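## Task

Take the yellow sponge off the desk and set it on top of the low shelf beneath the REPAIRS sign without shifting that shelf. Every low shelf must be standing upright at the end, and the robot must not topple or be left leaning.

## Robot and tools

ROBOT. A wheeled cart (cannot strafe) carrying a pan/tilt head camera and two arms, left_arm and right_arm, each with a wrist camera (left_wrist_camera, right_wrist_camera). The cart spans x = -0.35 to 0.07 m and is 0.53 m wide; above wheel height (0.13 m) it is 0.46 m wide with its front at x = 0.01. Arm pan axes sit at x = -0.060, y = +0.155 (left) and -0.155 (right). Shoulders are 0.89 m up, 0.03 m out from the pan axis; links are 0.116, 0.135 and 0.162 m. The fixed jaw tip reaches roughly 0.44 m from its pan axis and no lower than 0.54 m above the floor. At the start both arms are folded with jaws shut and the robot is 0.65 m wide.

FRAMES. Base frame: metres, origin on the floor between the drive wheels, x forward, y left, z up. left_hand and right_hand in results are fixed-jaw tip positions in this frame; a held object sits toward the swinging jaw. Hand axes: z along the fingers, y from swinging to fixed jaw. base_odometry is in the frame the base had at scene start; it counts wheel rotation only (slip looks like travel, bumps that rotate the cart are missed); heading in rad, left positive, -3.142 to 3.142.

move. One action plus optional cameras and blocking. base is one object {x_m_s, turn_rad_s, for_s}: forward speed in m/s (negative reverses, 0.005 to 0.291 in magnitude, or 0), left turn rate in rad/s (negative turns right, 0.02 to 1.175, or 0), duration 0.1 to 7.5 s; omitted speeds are 0. It is a velocity held for a time, not a destination; distance is about speed times time, less when for_s is under the ramp (up to 0.6 s). If |x|/0.291 + |turn|/1.175 exceeds 1 both are scaled down. Very small or near-maximum commands may undershoot, so check odometry. joints is one flat dictionary keyed by joint name (head_pan_rad, head_tilt_rad, and for each arm shoulder_pan, shoulder_lift, elbow_flex, wrist_flex, wrist_roll, gripper, prefixed left_arm_ or right_arm_), each an absolute angle target in radians. Ranges: head_pan -3.2 to 3.2 (0 ahead, + left); head_tilt -0.76 to 1.45 (0 level, + down); shoulder_pan -2.006 to 2.149; shoulder_lift -1.836 to 1.772; elbow_flex -1.773 to 1.58; wrist_flex -1.799 to 1.772; wrist_roll -2.816 to 2.978; gripper -0.03 to 1.944. speeds is the same keys (no gripper) giving top speed in rad/s, 0.08 to 4.71, for this action only. Unknown keys make a call invalid; out-of-range values are refused, and a refusal (or an unplanned stop) cancels the remaining move, wait and finished_scene calls of that reply in that scene. blocking true (default) returns when everything is at rest; false returns within about 0.5 s while motion continues. A later move replaces only the joints it names; if it omits base, a running base velocity ramps to rest. cameras: list of names or ["all"]; a move with no action returns state and all images.

JOINT GEOMETRY. Pan: at 0 left_arm points left, right_arm right; positive is clockwise from above; straight ahead is +1.571 (left) and -1.571 (right). Bend: with lift, elbow and wrist at 0 the upper arm leans 0.24 rad outward from vertical and forearm and fingers are level; positive bends down; the three summed give finger angle below level (1.571 is straight down, needing the forearm no more than 0.20 rad above level). Roll: -1.522 puts the fixed jaw on the left looking outward, 1.619 on the right, 0.049 closes in the vertical plane. Keep the fixed jaw on the left over furniture, since the hand body then rises about 0.08 m above level fingers instead of hanging below. Gripper: tips touch near 0, about 0.075 m apart at 1, 0.106 m at 1.944; each jaw has a fixed offset up to 0.025 rad. A target below contact squeezes; closing from wide open grips hardest. For thin items use -0.03.

OTHER TOOLS. wait {seconds 0 to 10, cameras}: lets time pass, returns early once earlier moves rest. stop {cameras}: brakes all running motions to rest. zoom_image {camera, region [x0,y0,x1,y1]} enlarges part of that camera's latest image; pixels from top-left, at most 504 by 504. finished_scene {scene}: ends the current scene, irreversibly; the goal must hold without the robot. After ending scene 1 make no further calls that reply.

RESULTS. State, images (order given by the pictures line), move line (done or the worst status), base_status and joint_status per motion: moving, done (base: velocity sent its full time, with a note like sent for 0.7 of 1.2 s), off_target (rested away from target: load, obstacle or tripped motor; may still push), stopped, time_out (joint gave up after 14 s and holds), not_followed (built-in clearance check blocked arm targets; message joint command not followed; grippers still act). on_its_own lists unrequested actions; Motor temperatures lists per arm the joints in joint_positions order then the gripper; MOTOR HOT above 55 °C; JOINT FAULT or HAND FAULT at 70 °C when a motor cuts out (limit_stop_at_motor_heat).

CAUTIONS. Loaded or extended joints sag downward; aim higher by the last sag. Hand positions can be off by centimetres. A joint held more than about 0.30 rad (some jaws 0.09) from target for about 2 s trips, weakening it; reset by sending a target 0.2 rad from its settled reading, away from the failed target. Set a blocked joint's target to its reading to stop pushing. Loads: about 0.4 kg per hand at full reach, 0.7 kg within 0.28 m. Stow in two steps (wrists first: wrist_flex -1.55, wrist_roll -1.52; then pan -1.75 left / 1.75 right, lift 0.05, elbow 1.35) and unstow in the reverse order. Turning in place needs a clear 0.44 m radius; reversing or turning beside furniture can snag and tip the cart. Pulling on things in front risks tipping. Never let the arms collide or press. Avoid drops, fast swings above about 3 rad/s with a load, slams and hard pushes; do not knock shelves over. The world keeps running while you think.

Each tool is called as a command line: name --argument value for each argument, lists and objects as JSON in quotes; but a table of rows of numbers goes row by row, as --pt "numbers of a row", without its own name.

## Session

move --joints '{"head_tilt_rad": 0.15}' --cameras '["head_camera"]'

move --joints '{"head_pan_rad": -1.0}' --cameras '["head_camera"]'

move --joints '{"head_pan_rad": -2.0}' --cameras '["head_camera"]'

move --joints '{"head_pan_rad": -3.0}' --cameras '["head_camera"]'

move --joints '{"head_pan_rad": 2.2}' --cameras '["head_camera"]'

move --joints '{"head_pan_rad": 1.1}' --cameras '["head_camera"]'

Scene clock: 0.83 s.
Motor temperatures (°C): left_arm=[32 32 32 32 33 29] | right_arm=[30 28 27 27 31 27]
move: done
base_odometry: x=+0.000 y=+0.000 heading=+0.000
base_status: not commanded
joint_positions: head_pan_rad=+0.000 head_tilt_rad=+0.141 left_arm_shoulder_pan_rad=+0.000 left_arm_shoulder_lift_rad=-1.704 left_arm_elbow_flex_rad=+1.478 left_arm_wrist_flex_rad=+0.984 left_arm_wrist_roll_rad=-0.001 left_arm_gripper_rad=+0.000 right_arm_shoulder_pan_rad=+0.001 right_arm_shoulder_lift_rad=-1.670 right_arm_elbow_flex_rad=+1.496 right_arm_wrist_flex_rad=+1.032 right_arm_wrist_roll_rad=+0.000 right_arm_gripper_rad=+0.000
joint_status: all done
left_hand: x=-0.0600 y=+0.3116 z=+0.8261 quat_wxyz=(+0.395, -0.918, +0.023, +0.010) (m; base frame)
right_hand: x=-0.0602 y=-0.3015 z=+0.8125 quat_wxyz=(+0.008, +0.023, +0.937, -0.348) (m; base frame)
pictures: head_camera
Images, in order (width x height): head_camera 644x476.

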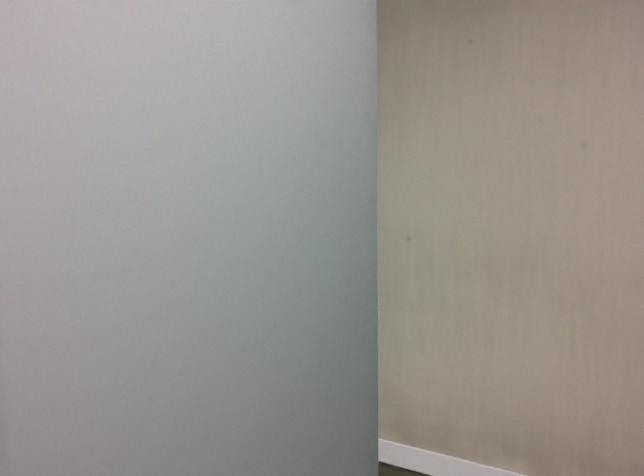

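Scene clock: 2.30 s.
move: done
base_odometry: x=+0.000 y=+0.000 heading=+0.000
base_status: not commanded
joint_positions: head_pan_rad=-0.991 head_tilt_rad=+0.141 left_arm_shoulder_pan_rad=+0.000 left_arm_shoulder_lift_rad=-1.704 left_arm_elbow_flex_rad=+1.478 left_arm_wrist_flex_rad=+0.984 left_arm_wrist_roll_rad=-0.001 left_arm_gripper_rad=+0.000 right_arm_shoulder_pan_rad=+0.001 right_arm_shoulder_lift_rad=-1.670 right_arm_elbow_flex_rad=+1.496 right_arm_wrist_flex_rad=+1.032 right_arm_wrist_roll_rad=+0.000 right_arm_gripper_rad=+0.000
joint_status: all done
left_hand: x=-0.0600 y=+0.3116 z=+0.8261 quat_wxyz=(+0.395, -0.918, +0.023, +0.010) (m; base frame)
right_hand: x=-0.0602 y=-0.3015 z=+0.8125 quat_wxyz=(+0.008, +0.023, +0.937, -0.348) (m; base frame)
pictures: head_camera
Images, in order (width x height): head_camera 644x476.

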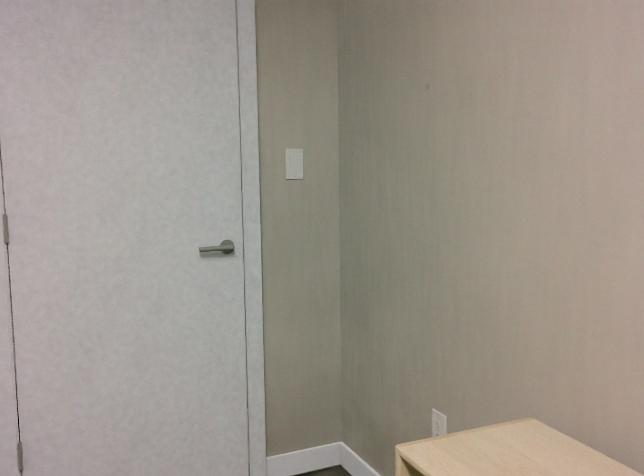

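Scene clock: 3.77 s.
move: done
base_odometry: x=+0.000 y=+0.000 heading=+0.000
base_status: not commanded
joint_positions: head_pan_rad=-1.991 head_tilt_rad=+0.141 left_arm_shoulder_pan_rad=+0.000 left_arm_shoulder_lift_rad=-1.704 left_arm_elbow_flex_rad=+1.478 left_arm_wrist_flex_rad=+0.984 left_arm_wrist_roll_rad=-0.001 left_arm_gripper_rad=+0.000 right_arm_shoulder_pan_rad=+0.001 right_arm_shoulder_lift_rad=-1.670 right_arm_elbow_flex_rad=+1.496 right_arm_wrist_flex_rad=+1.032 right_arm_wrist_roll_rad=+0.000 right_arm_gripper_rad=+0.000
joint_status: all done
left_hand: x=-0.0600 y=+0.3116 z=+0.8261 quat_wxyz=(+0.395, -0.918, +0.023, +0.010) (m; base frame)
right_hand: x=-0.0602 y=-0.3015 z=+0.8125 quat_wxyz=(+0.008, +0.023, +0.937, -0.348) (m; base frame)
pictures: head_camera
Images, in order (width x height): head_camera 644x476.

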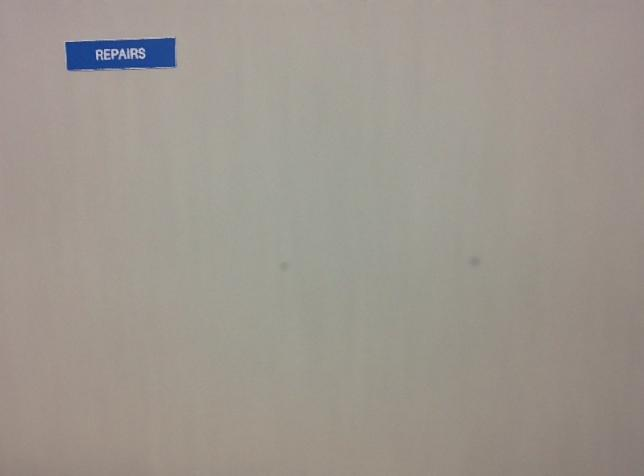

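Scene clock: 5.23 s.
move: done
base_odometry: x=+0.000 y=+0.000 heading=+0.000
base_status: not commanded
joint_positions: head_pan_rad=-2.991 head_tilt_rad=+0.141 left_arm_shoulder_pan_rad=+0.000 left_arm_shoulder_lift_rad=-1.704 left_arm_elbow_flex_rad=+1.478 left_arm_wrist_flex_rad=+0.984 left_arm_wrist_roll_rad=-0.001 left_arm_gripper_rad=+0.000 right_arm_shoulder_pan_rad=+0.001 right_arm_shoulder_lift_rad=-1.670 right_arm_elbow_flex_rad=+1.496 right_arm_wrist_flex_rad=+1.032 right_arm_wrist_roll_rad=+0.000 right_arm_gripper_rad=+0.000
joint_status: all done
left_hand: x=-0.0600 y=+0.3116 z=+0.8261 quat_wxyz=(+0.395, -0.918, +0.023, +0.010) (m; base frame)
right_hand: x=-0.0602 y=-0.3015 z=+0.8125 quat_wxyz=(+0.008, +0.023, +0.937, -0.348) (m; base frame)
pictures: head_camera
Images, in order (width x height): head_camera 644x476.

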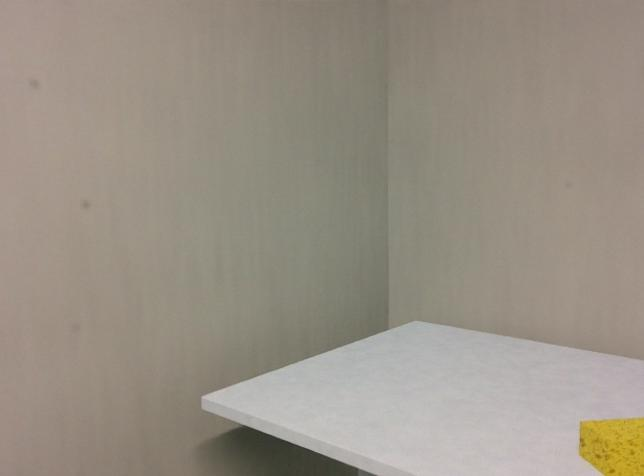

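Scene clock: 9.50 s.
move: done
base_odometry: x=+0.000 y=+0.000 heading=+0.000
base_status: not commanded
joint_positions: head_pan_rad=+2.189 head_tilt_rad=+0.141 left_arm_shoulder_pan_rad=+0.000 left_arm_shoulder_lift_rad=-1.704 left_arm_elbow_flex_rad=+1.478 left_arm_wrist_flex_rad=+0.984 left_arm_wrist_roll_rad=-0.001 left_arm_gripper_rad=+0.000 right_arm_shoulder_pan_rad=+0.001 right_arm_shoulder_lift_rad=-1.670 right_arm_elbow_flex_rad=+1.496 right_arm_wrist_flex_rad=+1.032 right_arm_wrist_roll_rad=+0.000 right_arm_gripper_rad=+0.000
joint_status: all done
left_hand: x=-0.0600 y=+0.3116 z=+0.8261 quat_wxyz=(+0.395, -0.918, +0.023, +0.010) (m; base frame)
right_hand: x=-0.0602 y=-0.3015 z=+0.8125 quat_wxyz=(+0.008, +0.023, +0.937, -0.348) (m; base frame)
pictures: head_camera
Images, in order (width x height): head_camera 644x476.

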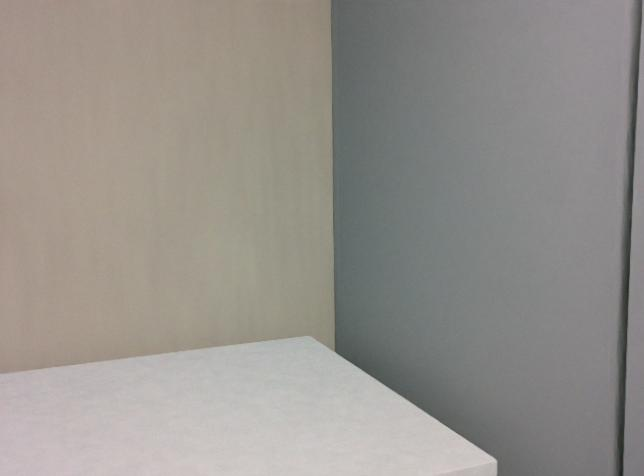

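Scene clock: 11.03 s.
move: done
base_odometry: x=+0.000 y=+0.000 heading=+0.000
base_status: not commanded
joint_positions: head_pan_rad=+1.109 head_tilt_rad=+0.141 left_arm_shoulder_pan_rad=+0.000 left_arm_shoulder_lift_rad=-1.704 left_arm_elbow_flex_rad=+1.478 left_arm_wrist_flex_rad=+0.984 left_arm_wrist_roll_rad=-0.001 left_arm_gripper_rad=+0.000 right_arm_shoulder_pan_rad=+0.001 right_arm_shoulder_lift_rad=-1.670 right_arm_elbow_flex_rad=+1.496 right_arm_wrist_flex_rad=+1.032 right_arm_wrist_roll_rad=+0.000 right_arm_gripper_rad=+0.000
joint_status: all done
left_hand: x=-0.0600 y=+0.3116 z=+0.8261 quat_wxyz=(+0.395, -0.918, +0.023, +0.010) (m; base frame)
right_hand: x=-0.0602 y=-0.3015 z=+0.8125 quat_wxyz=(+0.008, +0.023, +0.937, -0.348) (m; base frame)
pictures: head_camera
Images, in order (width x height): head_camera 644x476.

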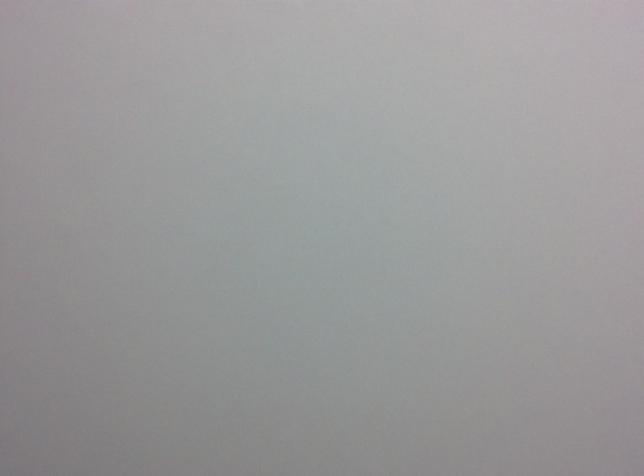

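move --joints '{"head_pan_rad": 3.0, "head_tilt_rad": 0.6}' --cameras '["head_camera"]'

move --joints '{"head_pan_rad": -1.68, "head_tilt_rad": 0.7}' --cameras '["head_camera"]'

move --joints '{"head_pan_rad": -2.6, "head_tilt_rad": 0.8}' --cameras '["head_camera"]'

Scene clock: 19.63 s.
move: done
base_odometry: x=+0.000 y=+0.000 heading=+0.000
base_status: not commanded
joint_positions: head_pan_rad=+2.990 head_tilt_rad=+0.593 left_arm_shoulder_pan_rad=+0.000 left_arm_shoulder_lift_rad=-1.704 left_arm_elbow_flex_rad=+1.478 left_arm_wrist_flex_rad=+0.984 left_arm_wrist_roll_rad=-0.001 left_arm_gripper_rad=+0.000 right_arm_shoulder_pan_rad=+0.001 right_arm_shoulder_lift_rad=-1.670 right_arm_elbow_flex_rad=+1.496 right_arm_wrist_flex_rad=+1.032 right_arm_wrist_roll_rad=+0.000 right_arm_gripper_rad=+0.000
joint_status: all done
left_hand: x=-0.0600 y=+0.3116 z=+0.8261 quat_wxyz=(+0.395, -0.918, +0.023, +0.010) (m; base frame)
right_hand: x=-0.0602 y=-0.3015 z=+0.8125 quat_wxyz=(+0.008, +0.023, +0.937, -0.348) (m; base frame)
pictures: head_camera
Images, in order (width x height): head_camera 644x476.

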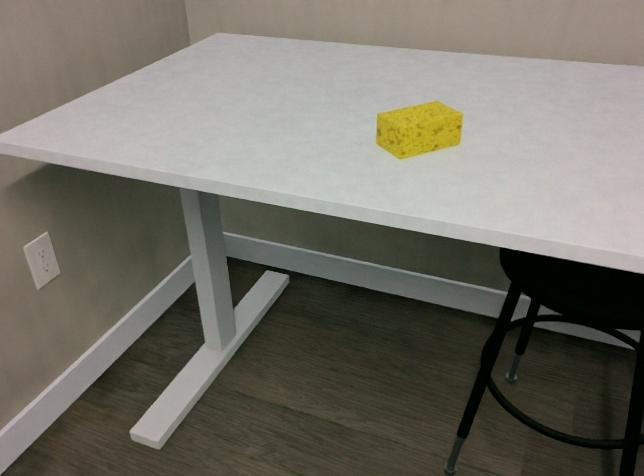

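Scene clock: 23.57 s.
move: done
base_odometry: x=+0.000 y=+0.000 heading=+0.000
base_status: not commanded
joint_positions: head_pan_rad=-1.671 head_tilt_rad=+0.693 left_arm_shoulder_pan_rad=+0.000 left_arm_shoulder_lift_rad=-1.704 left_arm_elbow_flex_rad=+1.478 left_arm_wrist_flex_rad=+0.984 left_arm_wrist_roll_rad=-0.001 left_arm_gripper_rad=+0.000 right_arm_shoulder_pan_rad=+0.001 right_arm_shoulder_lift_rad=-1.670 right_arm_elbow_flex_rad=+1.496 right_arm_wrist_flex_rad=+1.032 right_arm_wrist_roll_rad=+0.000 right_arm_gripper_rad=+0.000
joint_status: all done
left_hand: x=-0.0600 y=+0.3116 z=+0.8261 quat_wxyz=(+0.395, -0.918, +0.023, +0.010) (m; base frame)
right_hand: x=-0.0602 y=-0.3015 z=+0.8125 quat_wxyz=(+0.008, +0.023, +0.937, -0.348) (m; base frame)
pictures: head_camera
Images, in order (width x height): head_camera 644x476.

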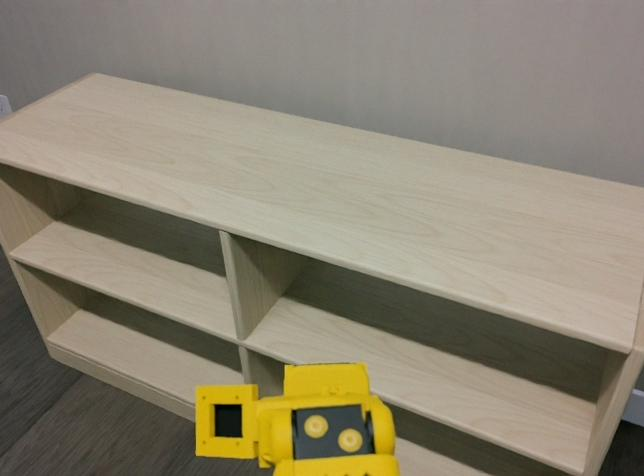

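Scene clock: 25.00 s.
move: done
base_odometry: x=+0.000 y=+0.000 heading=+0.000
base_status: not commanded
joint_positions: head_pan_rad=-2.591 head_tilt_rad=+0.794 left_arm_shoulder_pan_rad=+0.000 left_arm_shoulder_lift_rad=-1.704 left_arm_elbow_flex_rad=+1.478 left_arm_wrist_flex_rad=+0.984 left_arm_wrist_roll_rad=-0.001 left_arm_gripper_rad=+0.000 right_arm_shoulder_pan_rad=+0.001 right_arm_shoulder_lift_rad=-1.670 right_arm_elbow_flex_rad=+1.496 right_arm_wrist_flex_rad=+1.032 right_arm_wrist_roll_rad=+0.000 right_arm_gripper_rad=+0.000
joint_status: all done
left_hand: x=-0.0600 y=+0.3116 z=+0.8261 quat_wxyz=(+0.395, -0.918, +0.023, +0.010) (m; base frame)
right_hand: x=-0.0602 y=-0.3015 z=+0.8125 quat_wxyz=(+0.008, +0.023, +0.937, -0.348) (m; base frame)
pictures: head_camera
Images, in order (width x height): head_camera 644x476.

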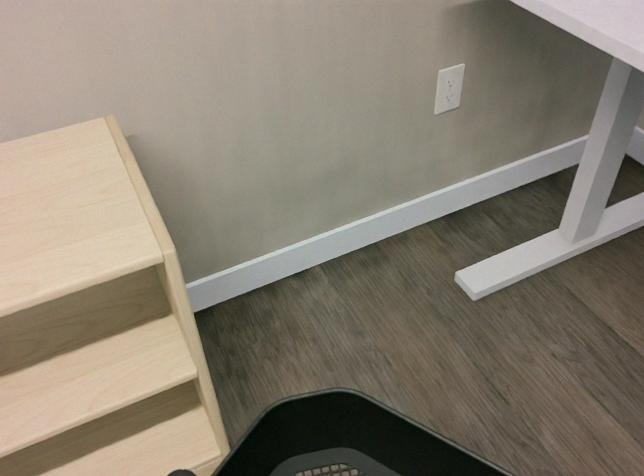

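move --joints '{"head_pan_rad": 1.3, "head_tilt_rad": 0.9}' --cameras '["head_camera"]'

Scene clock: 115.53 s.
move: done
base_odometry: x=+0.000 y=+0.000 heading=+0.000
base_status: not commanded
joint_positions: head_pan_rad=+1.290 head_tilt_rad=+0.894 left_arm_shoulder_pan_rad=+0.000 left_arm_shoulder_lift_rad=-1.704 left_arm_elbow_flex_rad=+1.478 left_arm_wrist_flex_rad=+0.984 left_arm_wrist_roll_rad=-0.001 left_arm_gripper_rad=+0.000 right_arm_shoulder_pan_rad=+0.001 right_arm_shoulder_lift_rad=-1.670 right_arm_elbow_flex_rad=+1.496 right_arm_wrist_flex_rad=+1.032 right_arm_wrist_roll_rad=+0.000 right_arm_gripper_rad=+0.000
joint_status: all done
left_hand: x=-0.0600 y=+0.3116 z=+0.8261 quat_wxyz=(+0.395, -0.918, +0.023, +0.010) (m; base frame)
right_hand: x=-0.0602 y=-0.3015 z=+0.8125 quat_wxyz=(+0.008, +0.023, +0.937, -0.348) (m; base frame)
pictures: head_camera
Images, in order (width x height): head_camera 644x476.

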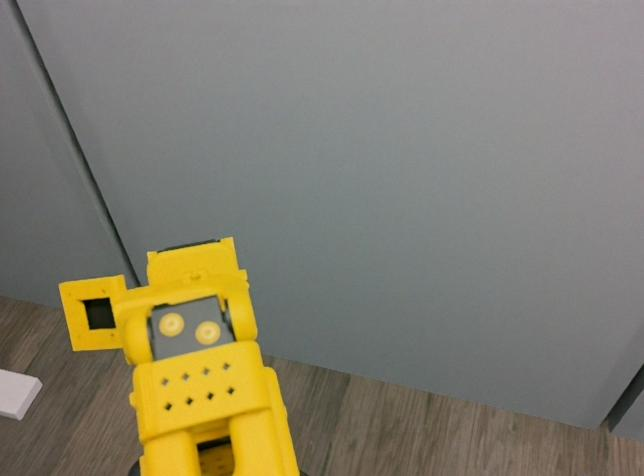

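move --base '{"turn_rad_s": -0.63, "for_s": 5.0}' --joints '{"head_pan_rad": 0, "head_tilt_rad": 0.7}' --cameras '["head_camera"]'

Scene clock: 128.00 s.
move: done
base_odometry: x=-0.001 y=+0.000 heading=+3.134
base_status: done (sent for 5 of 5 s)
joint_positions: head_pan_rad=+0.009 head_tilt_rad=+0.713 left_arm_shoulder_pan_rad=+0.002 left_arm_shoulder_lift_rad=-1.704 left_arm_elbow_flex_rad=+1.478 left_arm_wrist_flex_rad=+0.984 left_arm_wrist_roll_rad=-0.001 left_arm_gripper_rad=+0.000 right_arm_shoulder_pan_rad=+0.003 right_arm_shoulder_lift_rad=-1.670 right_arm_elbow_flex_rad=+1.496 right_arm_wrist_flex_rad=+1.032 right_arm_wrist_roll_rad=+0.000 right_arm_gripper_rad=+0.000
joint_status: all done
left_hand: x=-0.0597 y=+0.3116 z=+0.8261 quat_wxyz=(+0.395, -0.918, +0.023, +0.009) (m; base frame)
right_hand: x=-0.0604 y=-0.3015 z=+0.8125 quat_wxyz=(+0.008, +0.024, +0.937, -0.348) (m; base frame)
pictures: head_camera
Images, in order (width x height): head_camera 644x476.

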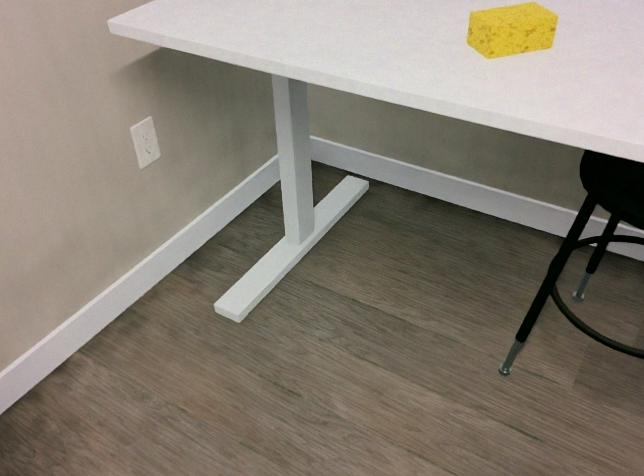

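move --base '{"x_m_s": 0.2, "for_s": 2.45}'

move --base '{"turn_rad_s": -0.4, "for_s": 1.385}' --cameras '["head_camera"]'

Scene clock: 142.70 s.
move: done
base_odometry: x=-0.495 y=+0.005 heading=+3.132
base_status: done (sent for 2.47 of 2.47 s)
joint_positions: head_pan_rad=+0.009 head_tilt_rad=+0.713 left_arm_shoulder_pan_rad=-0.001 left_arm_shoulder_lift_rad=-1.704 left_arm_elbow_flex_rad=+1.478 left_arm_wrist_flex_rad=+0.984 left_arm_wrist_roll_rad=-0.001 left_arm_gripper_rad=+0.000 right_arm_shoulder_pan_rad=+0.001 right_arm_shoulder_lift_rad=-1.670 right_arm_elbow_flex_rad=+1.496 right_arm_wrist_flex_rad=+1.032 right_arm_wrist_roll_rad=+0.000 right_arm_gripper_rad=+0.000
joint_status: not commanded
left_hand: x=-0.0602 y=+0.3116 z=+0.8261 quat_wxyz=(+0.395, -0.918, +0.022, +0.010) (m; base frame)
right_hand: x=-0.0602 y=-0.3015 z=+0.8125 quat_wxyz=(+0.008, +0.023, +0.937, -0.348) (m; base frame)
pictures: none

Scene clock: 144.73 s.
move: done
base_odometry: x=-0.494 y=+0.005 heading=+2.572
base_status: done (sent for 1.4 of 1.4 s)
joint_positions: head_pan_rad=+0.009 head_tilt_rad=+0.713 left_arm_shoulder_pan_rad=-0.003 left_arm_shoulder_lift_rad=-1.704 left_arm_elbow_flex_rad=+1.478 left_arm_wrist_flex_rad=+0.984 left_arm_wrist_roll_rad=-0.001 left_arm_gripper_rad=+0.000 right_arm_shoulder_pan_rad=+0.001 right_arm_shoulder_lift_rad=-1.670 right_arm_elbow_flex_rad=+1.496 right_arm_wrist_flex_rad=+1.032 right_arm_wrist_roll_rad=+0.000 right_arm_gripper_rad=+0.000
joint_status: not commanded
left_hand: x=-0.0604 y=+0.3116 z=+0.8261 quat_wxyz=(+0.395, -0.918, +0.021, +0.010) (m; base frame)
right_hand: x=-0.0602 y=-0.3015 z=+0.8125 quat_wxyz=(+0.008, +0.023, +0.937, -0.348) (m; base frame)
pictures: head_camera
Images, in order (width x height): head_camera 644x476.

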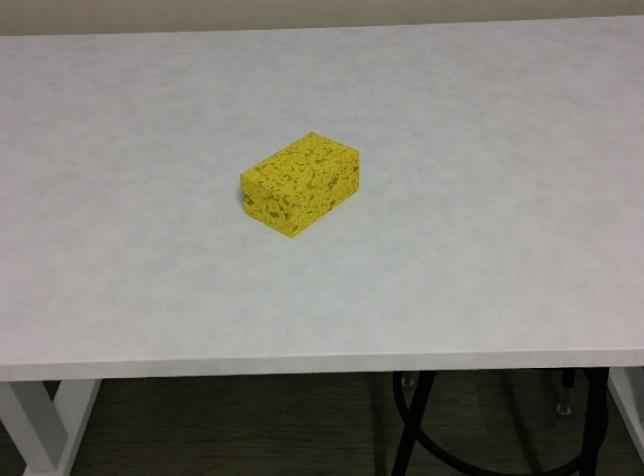

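move --joints '{"left_arm_shoulder_pan_rad": 1.87, "left_arm_shoulder_lift_rad": 0.37, "left_arm_elbow_flex_rad": -0.87, "left_arm_wrist_flex_rad": 1.4, "left_arm_wrist_roll_rad": -1.95, "left_arm_gripper_rad": 1.5, "head_pan_rad": 0.2, "head_tilt_rad": 0.9}' --cameras '["head_camera"]'

move --base '{"x_m_s": 0.1, "for_s": 2.0}' --cameras '["head_camera", "left_wrist_camera"]'

Scene clock: 195.37 s.
move: done
base_odometry: x=-0.494 y=+0.005 heading=+2.572
base_status: not commanded
joint_positions: head_pan_rad=+0.189 head_tilt_rad=+0.894 left_arm_shoulder_pan_rad=+1.864 left_arm_shoulder_lift_rad=+0.376 left_arm_elbow_flex_rad=-0.837 left_arm_wrist_flex_rad=+1.398 left_arm_wrist_roll_rad=-1.946 left_arm_gripper_rad=+1.493 right_arm_shoulder_pan_rad=+0.001 right_arm_shoulder_lift_rad=-1.670 right_arm_elbow_flex_rad=+1.496 right_arm_wrist_flex_rad=+1.032 right_arm_wrist_roll_rad=+0.000 right_arm_gripper_rad=+0.000
joint_status: all done
left_hand: x=+0.2425 y=+0.0711 z=+0.9254 quat_wxyz=(+0.311, +0.333, +0.890, +0.020) (m; base frame)
right_hand: x=-0.0602 y=-0.3015 z=+0.8125 quat_wxyz=(+0.008, +0.023, +0.937, -0.348) (m; base frame)
pictures: head_camera
Images, in order (width x height): head_camera 644x476.

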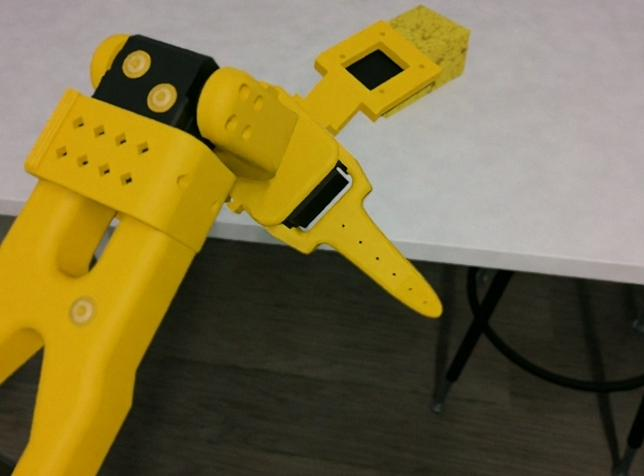

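Scene clock: 198.23 s.
move: done
base_odometry: x=-0.663 y=+0.114 heading=+2.571
base_status: done (sent for 2 of 2 s)
joint_positions: head_pan_rad=+0.189 head_tilt_rad=+0.894 left_arm_shoulder_pan_rad=+1.865 left_arm_shoulder_lift_rad=+0.378 left_arm_elbow_flex_rad=-0.837 left_arm_wrist_flex_rad=+1.398 left_arm_wrist_roll_rad=-1.946 left_arm_gripper_rad=+1.493 right_arm_shoulder_pan_rad=+0.003 right_arm_shoulder_lift_rad=-1.670 right_arm_elbow_flex_rad=+1.496 right_arm_wrist_flex_rad=+1.032 right_arm_wrist_roll_rad=+0.000 right_arm_gripper_rad=+0.000
joint_status: not commanded
left_hand: x=+0.2424 y=+0.0707 z=+0.9250 quat_wxyz=(+0.310, +0.334, +0.890, +0.020) (m; base frame)
right_hand: x=-0.0604 y=-0.3015 z=+0.8125 quat_wxyz=(+0.008, +0.024, +0.937, -0.348) (m; base frame)
pictures: head_camera, left_wrist_camera
Images, in order (width x height): head_camera 644x476, left_wrist_camera 644x476.

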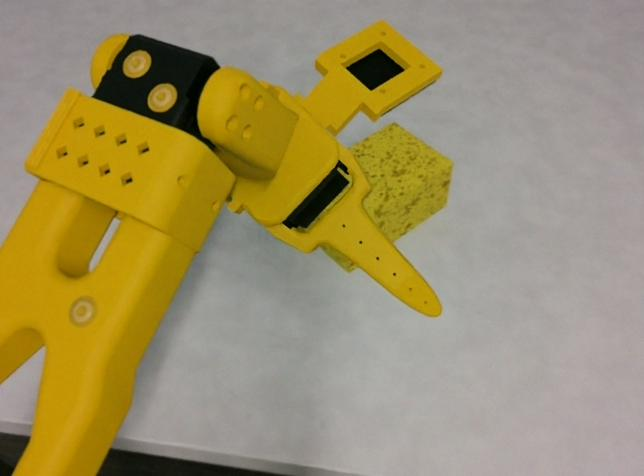

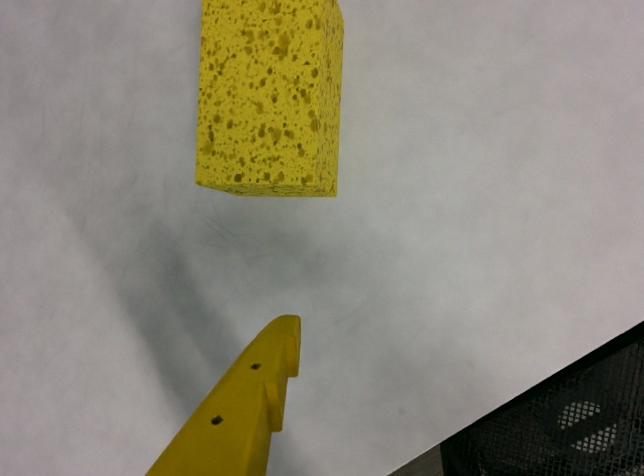

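move --base '{"x_m_s": 0.06, "for_s": 0.6}' --joints '{"left_arm_shoulder_pan_rad": 1.756, "left_arm_shoulder_lift_rad": 0.64, "left_arm_elbow_flex_rad": -1.24, "left_arm_wrist_flex_rad": 1.55, "left_arm_wrist_roll_rad": -2.06}' --cameras '["head_camera", "left_wrist_camera"]'

Scene clock: 232.63 s.
move: done
base_odometry: x=-0.694 y=+0.133 heading=+2.572
base_status: done (sent for 0.6 of 0.6 s)
joint_positions: head_pan_rad=+0.189 head_tilt_rad=+0.894 left_arm_shoulder_pan_rad=+1.761 left_arm_shoulder_lift_rad=+0.649 left_arm_elbow_flex_rad=-1.210 left_arm_wrist_flex_rad=+1.547 left_arm_wrist_roll_rad=-2.056 left_arm_gripper_rad=+1.493 right_arm_shoulder_pan_rad=-0.002 right_arm_shoulder_lift_rad=-1.670 right_arm_elbow_flex_rad=+1.496 right_arm_wrist_flex_rad=+1.032 right_arm_wrist_roll_rad=+0.000 right_arm_gripper_rad=+0.000
joint_status: all done
left_hand: x=+0.2595 y=+0.1003 z=+0.9111 quat_wxyz=(+0.284, +0.339, +0.895, +0.049) (m; base frame)
right_hand: x=-0.0597 y=-0.3015 z=+0.8125 quat_wxyz=(+0.009, +0.022, +0.937, -0.348) (m; base frame)
pictures: head_camera, left_wrist_camera
Images, in order (width x height): head_camera 644x476, left_wrist_camera 644x476.

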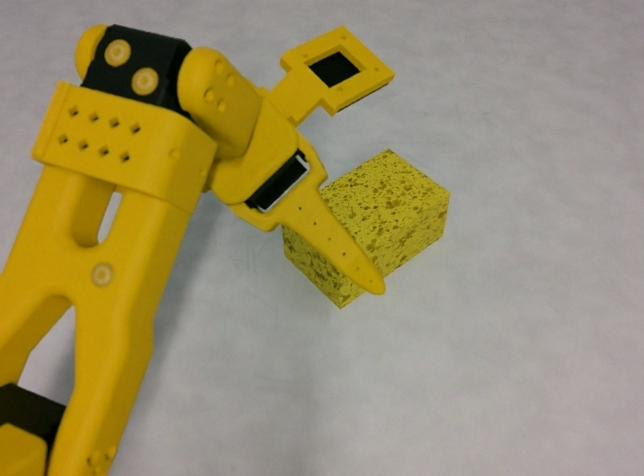

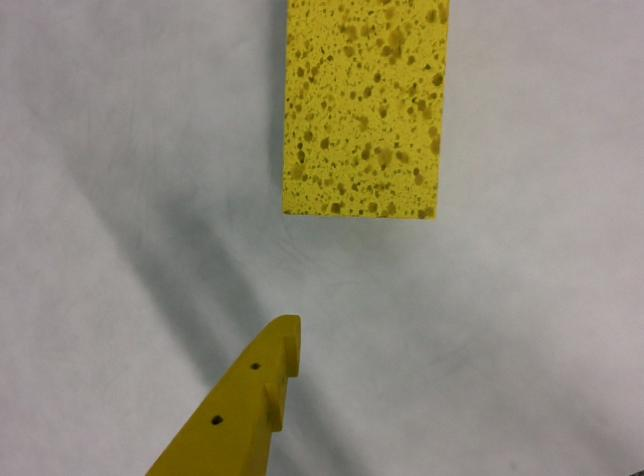

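move --joints '{"left_arm_shoulder_pan_rad": 1.79, "left_arm_shoulder_lift_rad": 0.76, "left_arm_elbow_flex_rad": -1.15, "left_arm_wrist_flex_rad": 1.2, "left_arm_wrist_roll_rad": -2.06}' --cameras '["head_camera", "left_wrist_camera"]'

Scene clock: 248.13 s.
move: done
base_odometry: x=-0.694 y=+0.133 heading=+2.572
base_status: not commanded
joint_positions: head_pan_rad=+0.189 head_tilt_rad=+0.894 left_arm_shoulder_pan_rad=+1.783 left_arm_shoulder_lift_rad=+0.775 left_arm_elbow_flex_rad=-1.147 left_arm_wrist_flex_rad=+1.211 left_arm_wrist_roll_rad=-2.056 left_arm_gripper_rad=+1.493 right_arm_shoulder_pan_rad=-0.002 right_arm_shoulder_lift_rad=-1.670 right_arm_elbow_flex_rad=+1.496 right_arm_wrist_flex_rad=+1.032 right_arm_wrist_roll_rad=+0.000 right_arm_gripper_rad=+0.000
joint_status: all done
left_hand: x=+0.2964 y=+0.0853 z=+0.8918 quat_wxyz=(+0.353, +0.340, +0.870, +0.057) (m; base frame)
right_hand: x=-0.0597 y=-0.3015 z=+0.8125 quat_wxyz=(+0.009, +0.022, +0.937, -0.348) (m; base frame)
pictures: head_camera, left_wrist_camera
Images, in order (width x height): head_camera 644x476, left_wrist_camera 644x476.

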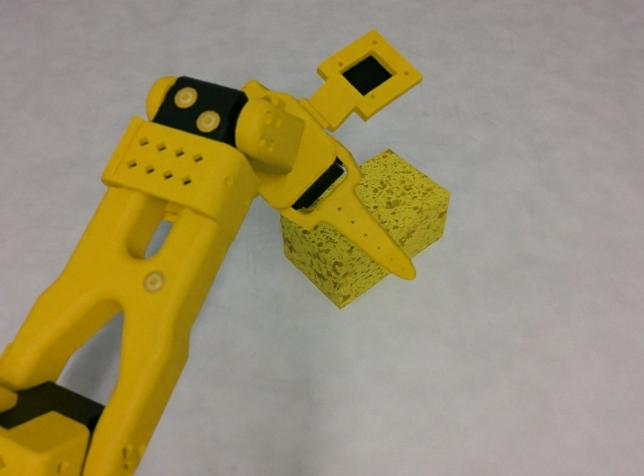

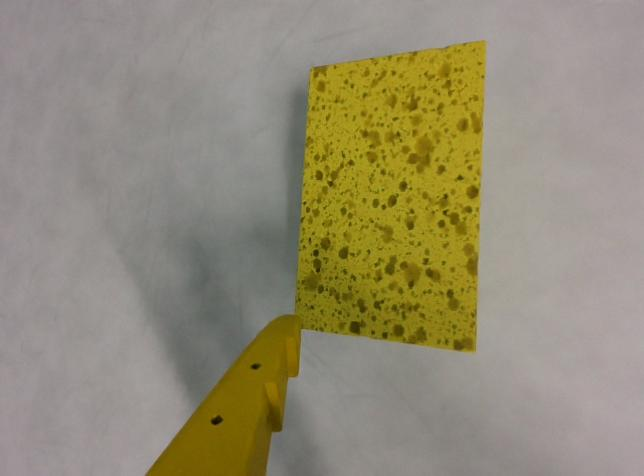

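move --joints '{"left_arm_shoulder_pan_rad": 1.765, "left_arm_shoulder_lift_rad": 0.98, "left_arm_elbow_flex_rad": -1.24, "left_arm_wrist_flex_rad": 0.96, "left_arm_wrist_roll_rad": -2.12}' --speeds '{"left_arm_shoulder_lift_rad": 0.4}' --cameras '["head_camera", "left_wrist_camera"]'

Scene clock: 261.57 s.
move: done
base_odometry: x=-0.694 y=+0.133 heading=+2.572
base_status: not commanded
joint_positions: head_pan_rad=+0.189 head_tilt_rad=+0.894 left_arm_shoulder_pan_rad=+1.766 left_arm_shoulder_lift_rad=+0.996 left_arm_elbow_flex_rad=-1.205 left_arm_wrist_flex_rad=+0.971 left_arm_wrist_roll_rad=-2.116 left_arm_gripper_rad=+1.493 right_arm_shoulder_pan_rad=-0.002 right_arm_shoulder_lift_rad=-1.670 right_arm_elbow_flex_rad=+1.496 right_arm_wrist_flex_rad=+1.032 right_arm_wrist_roll_rad=+0.000 right_arm_gripper_rad=+0.000
joint_status: all done
left_hand: x=+0.3239 y=+0.0858 z=+0.8570 quat_wxyz=(+0.385, +0.353, +0.849, +0.078) (m; base frame)
right_hand: x=-0.0597 y=-0.3015 z=+0.8125 quat_wxyz=(+0.009, +0.022, +0.937, -0.348) (m; base frame)
pictures: head_camera, left_wrist_camera
Images, in order (width x height): head_camera 644x476, left_wrist_camera 644x476.

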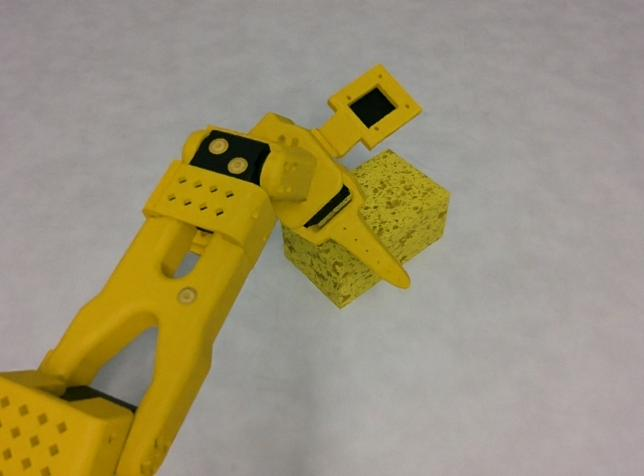

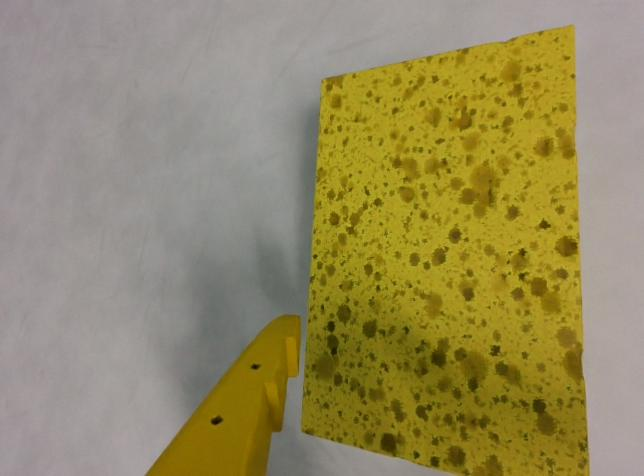

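move --joints '{"left_arm_shoulder_pan_rad": 1.74, "left_arm_shoulder_lift_rad": 1.04}' --speeds '{"left_arm_shoulder_lift_rad": 0.15}' --cameras '["left_wrist_camera"]'

Scene clock: 267.40 s.
move: done
base_odometry: x=-0.694 y=+0.133 heading=+2.572
base_status: not commanded
joint_positions: head_pan_rad=+0.189 head_tilt_rad=+0.894 left_arm_shoulder_pan_rad=+1.741 left_arm_shoulder_lift_rad=+1.057 left_arm_elbow_flex_rad=-1.205 left_arm_wrist_flex_rad=+0.971 left_arm_wrist_roll_rad=-2.119 left_arm_gripper_rad=+1.493 right_arm_shoulder_pan_rad=-0.002 right_arm_shoulder_lift_rad=-1.670 right_arm_elbow_flex_rad=+1.496 right_arm_wrist_flex_rad=+1.032 right_arm_wrist_roll_rad=+0.000 right_arm_gripper_rad=+0.000
joint_status: all done
left_hand: x=+0.3226 y=+0.0957 z=+0.8350 quat_wxyz=(+0.357, +0.349, +0.863, +0.077) (m; base frame)
right_hand: x=-0.0597 y=-0.3015 z=+0.8125 quat_wxyz=(+0.009, +0.022, +0.937, -0.348) (m; base frame)
pictures: left_wrist_camera
Images, in order (width x height): left_wrist_camera 644x476.

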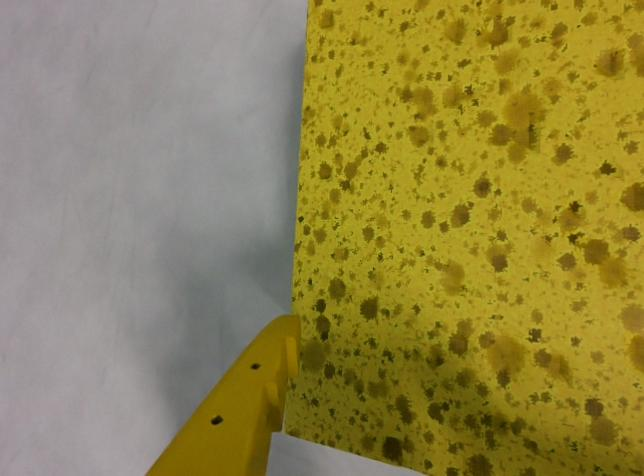

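move --joints '{"left_arm_shoulder_lift_rad": 0.96}'

move --joints '{"left_arm_shoulder_pan_rad": 1.695}'

move --joints '{"left_arm_shoulder_lift_rad": 1.05}' --speeds '{"left_arm_shoulder_lift_rad": 0.15}' --cameras '["left_wrist_camera", "head_camera"]'

Scene clock: 274.70 s.
move: done
base_odometry: x=-0.694 y=+0.133 heading=+2.572
base_status: not commanded
joint_positions: head_pan_rad=+0.189 head_tilt_rad=+0.894 left_arm_shoulder_pan_rad=+1.741 left_arm_shoulder_lift_rad=+1.034 left_arm_elbow_flex_rad=-1.207 left_arm_wrist_flex_rad=+0.971 left_arm_wrist_roll_rad=-2.119 left_arm_gripper_rad=+1.493 right_arm_shoulder_pan_rad=-0.002 right_arm_shoulder_lift_rad=-1.670 right_arm_elbow_flex_rad=+1.496 right_arm_wrist_flex_rad=+1.032 right_arm_wrist_roll_rad=+0.000 right_arm_gripper_rad=+0.000
joint_status: all done
left_hand: x=+0.3239 y=+0.0955 z=+0.8436 quat_wxyz=(+0.368, +0.347, +0.859, +0.080) (m; base frame)
right_hand: x=-0.0597 y=-0.3015 z=+0.8125 quat_wxyz=(+0.009, +0.022, +0.937, -0.348) (m; base frame)
pictures: none

Scene clock: 275.63 s.
move: done
base_odometry: x=-0.694 y=+0.133 heading=+2.572
base_status: not commanded
joint_positions: head_pan_rad=+0.189 head_tilt_rad=+0.894 left_arm_shoulder_pan_rad=+1.697 left_arm_shoulder_lift_rad=+1.034 left_arm_elbow_flex_rad=-1.207 left_arm_wrist_flex_rad=+0.971 left_arm_wrist_roll_rad=-2.122 left_arm_gripper_rad=+1.493 right_arm_shoulder_pan_rad=-0.002 right_arm_shoulder_lift_rad=-1.670 right_arm_elbow_flex_rad=+1.496 right_arm_wrist_flex_rad=+1.032 right_arm_wrist_roll_rad=+0.000 right_arm_gripper_rad=+0.000
joint_status: all done
left_hand: x=+0.3262 y=+0.1126 z=+0.8436 quat_wxyz=(+0.366, +0.329, +0.866, +0.088) (m; base frame)
right_hand: x=-0.0597 y=-0.3015 z=+0.8125 quat_wxyz=(+0.009, +0.022, +0.937, -0.348) (m; base frame)
pictures: none

Scene clock: 276.67 s.
move: done
base_odometry: x=-0.694 y=+0.133 heading=+2.572
base_status: not commanded
joint_positions: head_pan_rad=+0.189 head_tilt_rad=+0.894 left_arm_shoulder_pan_rad=+1.697 left_arm_shoulder_lift_rad=+1.067 left_arm_elbow_flex_rad=-1.207 left_arm_wrist_flex_rad=+0.971 left_arm_wrist_roll_rad=-2.122 left_arm_gripper_rad=+1.493 right_arm_shoulder_pan_rad=-0.002 right_arm_shoulder_lift_rad=-1.670 right_arm_elbow_flex_rad=+1.496 right_arm_wrist_flex_rad=+1.032 right_arm_wrist_roll_rad=+0.000 right_arm_gripper_rad=+0.000
joint_status: all done
left_hand: x=+0.3244 y=+0.1129 z=+0.8321 quat_wxyz=(+0.351, +0.331, +0.872, +0.085) (m; base frame)
right_hand: x=-0.0597 y=-0.3015 z=+0.8125 quat_wxyz=(+0.009, +0.022, +0.937, -0.348) (m; base frame)
pictures: head_camera, left_wrist_camera
Images, in order (width x height): head_camera 644x476, left_wrist_camera 644x476.

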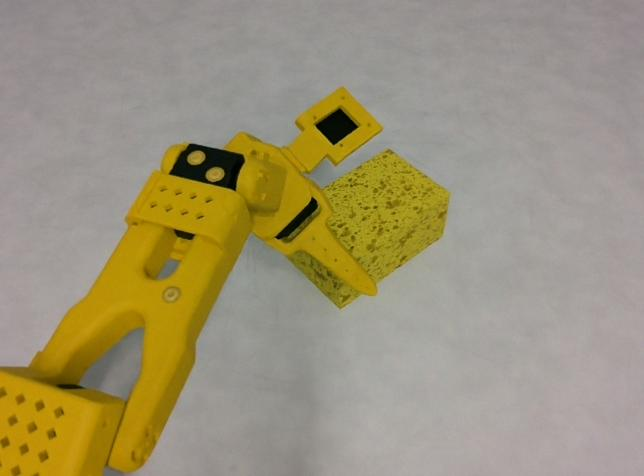

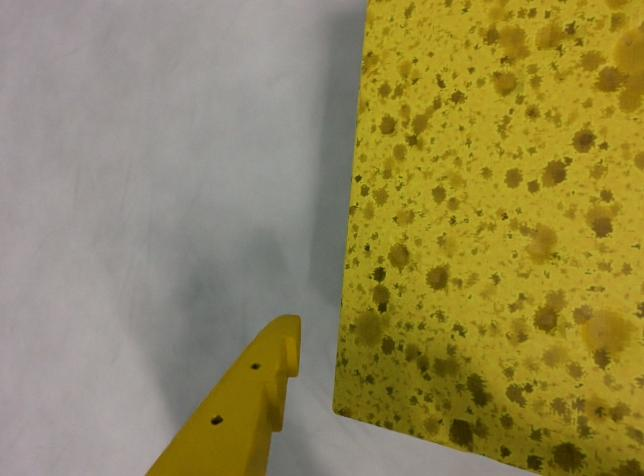

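move --joints '{"left_arm_shoulder_lift_rad": 1.12, "left_arm_wrist_flex_rad": 0.86}' --speeds '{"left_arm_shoulder_lift_rad": 0.15}' --cameras '["left_wrist_camera"]'

Scene clock: 289.93 s.
move: done
base_odometry: x=-0.694 y=+0.133 heading=+2.572
base_status: not commanded
joint_positions: head_pan_rad=+0.189 head_tilt_rad=+0.894 left_arm_shoulder_pan_rad=+1.697 left_arm_shoulder_lift_rad=+1.139 left_arm_elbow_flex_rad=-1.207 left_arm_wrist_flex_rad=+0.872 left_arm_wrist_roll_rad=-2.122 left_arm_gripper_rad=+1.493 right_arm_shoulder_pan_rad=-0.002 right_arm_shoulder_lift_rad=-1.670 right_arm_elbow_flex_rad=+1.496 right_arm_wrist_flex_rad=+1.032 right_arm_wrist_roll_rad=+0.000 right_arm_gripper_rad=+0.000
joint_status: all done
left_hand: x=+0.3308 y=+0.1121 z=+0.8174 quat_wxyz=(+0.364, +0.329, +0.867, +0.088) (m; base frame)
right_hand: x=-0.0597 y=-0.3015 z=+0.8125 quat_wxyz=(+0.009, +0.022, +0.937, -0.348) (m; base frame)
pictures: left_wrist_camera
Images, in order (width x height): left_wrist_camera 644x476.

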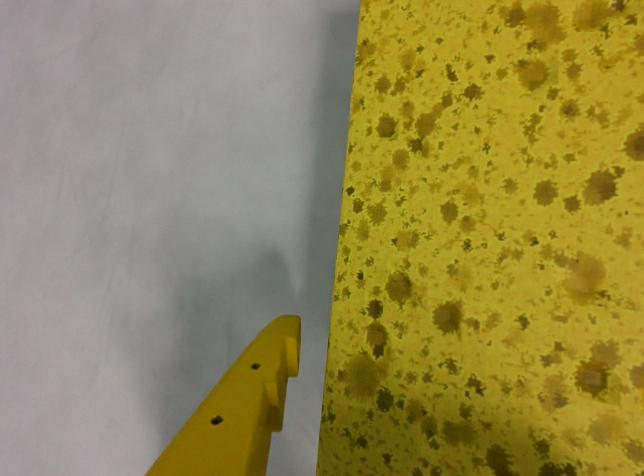

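Close.

move --joints '{"left_arm_gripper_rad": 0.45}' --cameras '["head_camera", "left_wrist_camera"]'

Scene clock: 293.87 s.
move: done
base_odometry: x=-0.694 y=+0.133 heading=+2.572
base_status: not commanded
joint_positions: head_pan_rad=+0.189 head_tilt_rad=+0.894 left_arm_shoulder_pan_rad=+1.703 left_arm_shoulder_lift_rad=+1.139 left_arm_elbow_flex_rad=-1.221 left_arm_wrist_flex_rad=+0.867 left_arm_wrist_roll_rad=-2.125 left_arm_gripper_rad=+0.462 right_arm_shoulder_pan_rad=-0.004 right_arm_shoulder_lift_rad=-1.670 right_arm_elbow_flex_rad=+1.496 right_arm_wrist_flex_rad=+1.032 right_arm_wrist_roll_rad=+0.000 right_arm_gripper_rad=+0.000
joint_status: all done
left_hand: x=+0.3323 y=+0.1094 z=+0.8214 quat_wxyz=(+0.372, +0.332, +0.862, +0.089) (m; base frame)
right_hand: x=-0.0595 y=-0.3015 z=+0.8125 quat_wxyz=(+0.009, +0.021, +0.937, -0.348) (m; base frame)
pictures: head_camera, left_wrist_camera
Images, in order (width x height): head_camera 644x476, left_wrist_camera 644x476.

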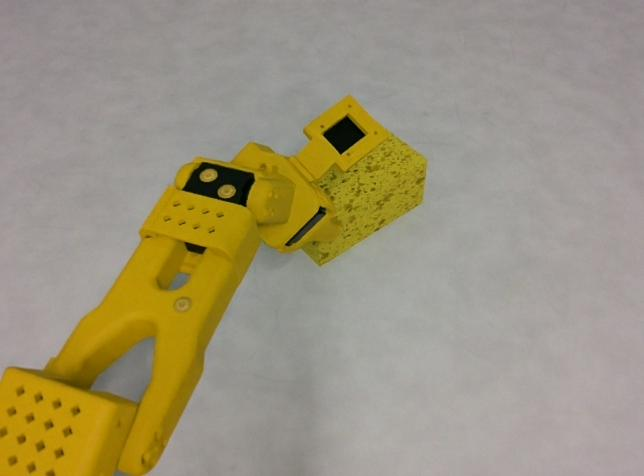

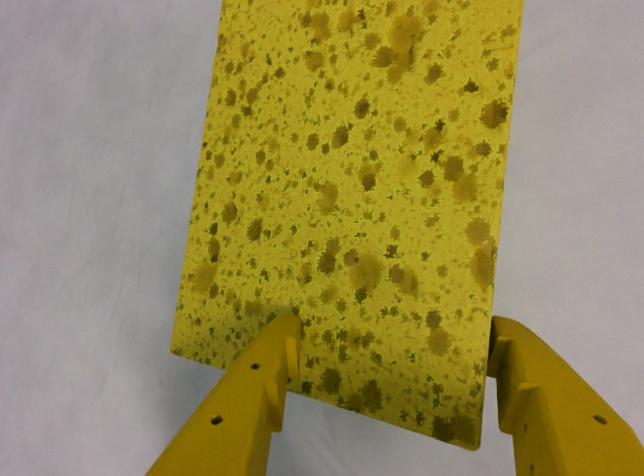

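move --joints '{"left_arm_gripper_rad": 1.6}'

move --joints '{"left_arm_shoulder_lift_rad": 0.64, "left_arm_elbow_flex_rad": -1.24, "left_arm_wrist_flex_rad": 1.55, "head_pan_rad": -0.3, "head_tilt_rad": 1.2}' --cameras '["head_camera", "left_wrist_camera"]'

Scene clock: 303.80 s.
move: done
base_odometry: x=-0.694 y=+0.133 heading=+2.572
base_status: not commanded
joint_positions: head_pan_rad=+0.189 head_tilt_rad=+0.894 left_arm_shoulder_pan_rad=+1.703 left_arm_shoulder_lift_rad=+1.139 left_arm_elbow_flex_rad=-1.221 left_arm_wrist_flex_rad=+0.866 left_arm_wrist_roll_rad=-2.125 left_arm_gripper_rad=+1.592 right_arm_shoulder_pan_rad=-0.004 right_arm_shoulder_lift_rad=-1.670 right_arm_elbow_flex_rad=+1.496 right_arm_wrist_flex_rad=+1.032 right_arm_wrist_roll_rad=+0.000 right_arm_gripper_rad=+0.000
joint_status: all done
left_hand: x=+0.3325 y=+0.1094 z=+0.8216 quat_wxyz=(+0.373, +0.332, +0.862, +0.089) (m; base frame)
right_hand: x=-0.0595 y=-0.3015 z=+0.8125 quat_wxyz=(+0.009, +0.021, +0.937, -0.348) (m; base frame)
pictures: none

Scene clock: 305.07 s.
move: done
base_odometry: x=-0.694 y=+0.133 heading=+2.572
base_status: not commanded
joint_positions: head_pan_rad=-0.291 head_tilt_rad=+1.194 left_arm_shoulder_pan_rad=+1.701 left_arm_shoulder_lift_rad=+0.703 left_arm_elbow_flex_rad=-1.221 left_arm_wrist_flex_rad=+1.547 left_arm_wrist_roll_rad=-2.125 left_arm_gripper_rad=+1.592 right_arm_shoulder_pan_rad=-0.004 right_arm_shoulder_lift_rad=-1.670 right_arm_elbow_flex_rad=+1.496 right_arm_wrist_flex_rad=+1.032 right_arm_wrist_roll_rad=+0.000 right_arm_gripper_rad=+0.000
joint_status: all done
left_hand: x=+0.2637 y=+0.1190 z=+0.8977 quat_wxyz=(+0.260, +0.346, +0.899, +0.063) (m; base frame)
right_hand: x=-0.0595 y=-0.3015 z=+0.8125 quat_wxyz=(+0.009, +0.021, +0.937, -0.348) (m; base frame)
pictures: head_camera, left_wrist_camera
Images, in order (width x height): head_camera 644x476, left_wrist_camera 644x476.

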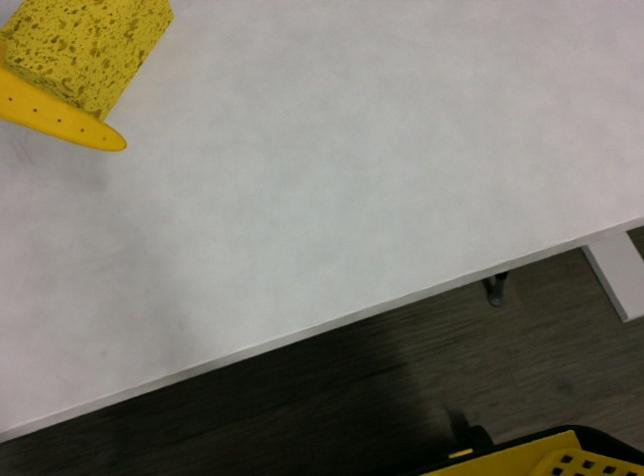

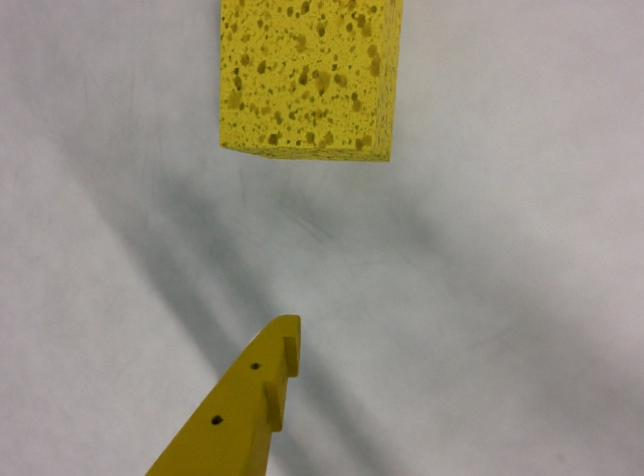

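move --base '{"x_m_s": 0.05, "for_s": 0.5}' --joints '{"left_arm_shoulder_pan_rad": 1.635, "left_arm_shoulder_lift_rad": 0.78, "left_arm_elbow_flex_rad": -1.22, "left_arm_wrist_flex_rad": 1.14, "left_arm_wrist_roll_rad": -1.95, "head_pan_rad": 0.1, "head_tilt_rad": 0.9}' --cameras '["head_camera", "left_wrist_camera"]'

Scene clock: 337.40 s.
move: done
base_odometry: x=-0.714 y=+0.147 heading=+2.573
base_status: done (sent for 0.5 of 0.5 s)
joint_positions: head_pan_rad=+0.089 head_tilt_rad=+0.914 left_arm_shoulder_pan_rad=+1.641 left_arm_shoulder_lift_rad=+0.795 left_arm_elbow_flex_rad=-1.217 left_arm_wrist_flex_rad=+1.154 left_arm_wrist_roll_rad=-1.957 left_arm_gripper_rad=+1.592 right_arm_shoulder_pan_rad=+0.003 right_arm_shoulder_lift_rad=-1.670 right_arm_elbow_flex_rad=+1.496 right_arm_wrist_flex_rad=+1.032 right_arm_wrist_roll_rad=+0.000 right_arm_gripper_rad=+0.000
joint_status: all done
left_hand: x=+0.3124 y=+0.1357 z=+0.9079 quat_wxyz=(+0.401, +0.228, +0.884, +0.074) (m; base frame)
right_hand: x=-0.0604 y=-0.3015 z=+0.8125 quat_wxyz=(+0.008, +0.024, +0.937, -0.348) (m; base frame)
pictures: head_camera, left_wrist_camera
Images, in order (width x height): head_camera 644x476, left_wrist_camera 644x476.

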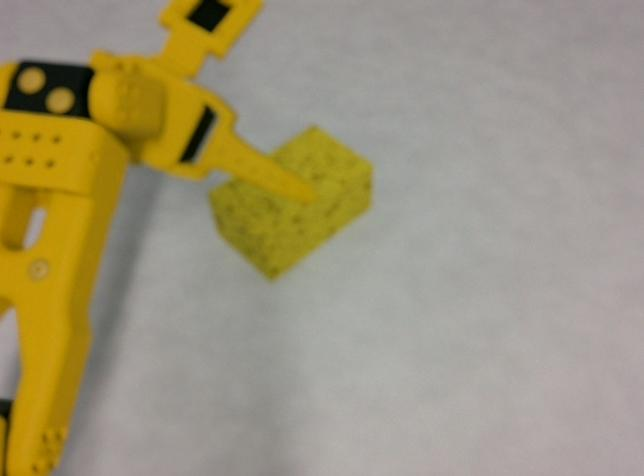

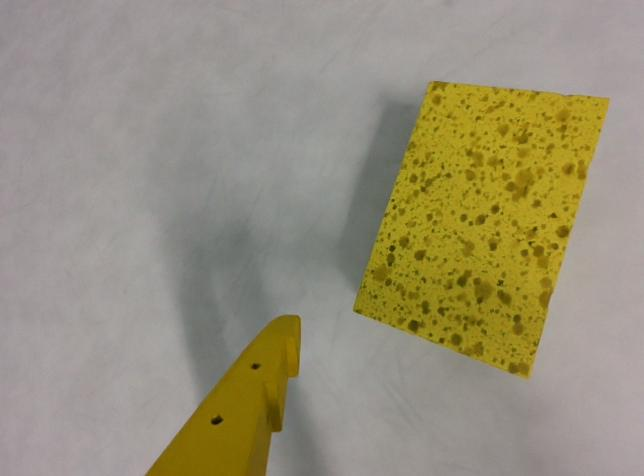

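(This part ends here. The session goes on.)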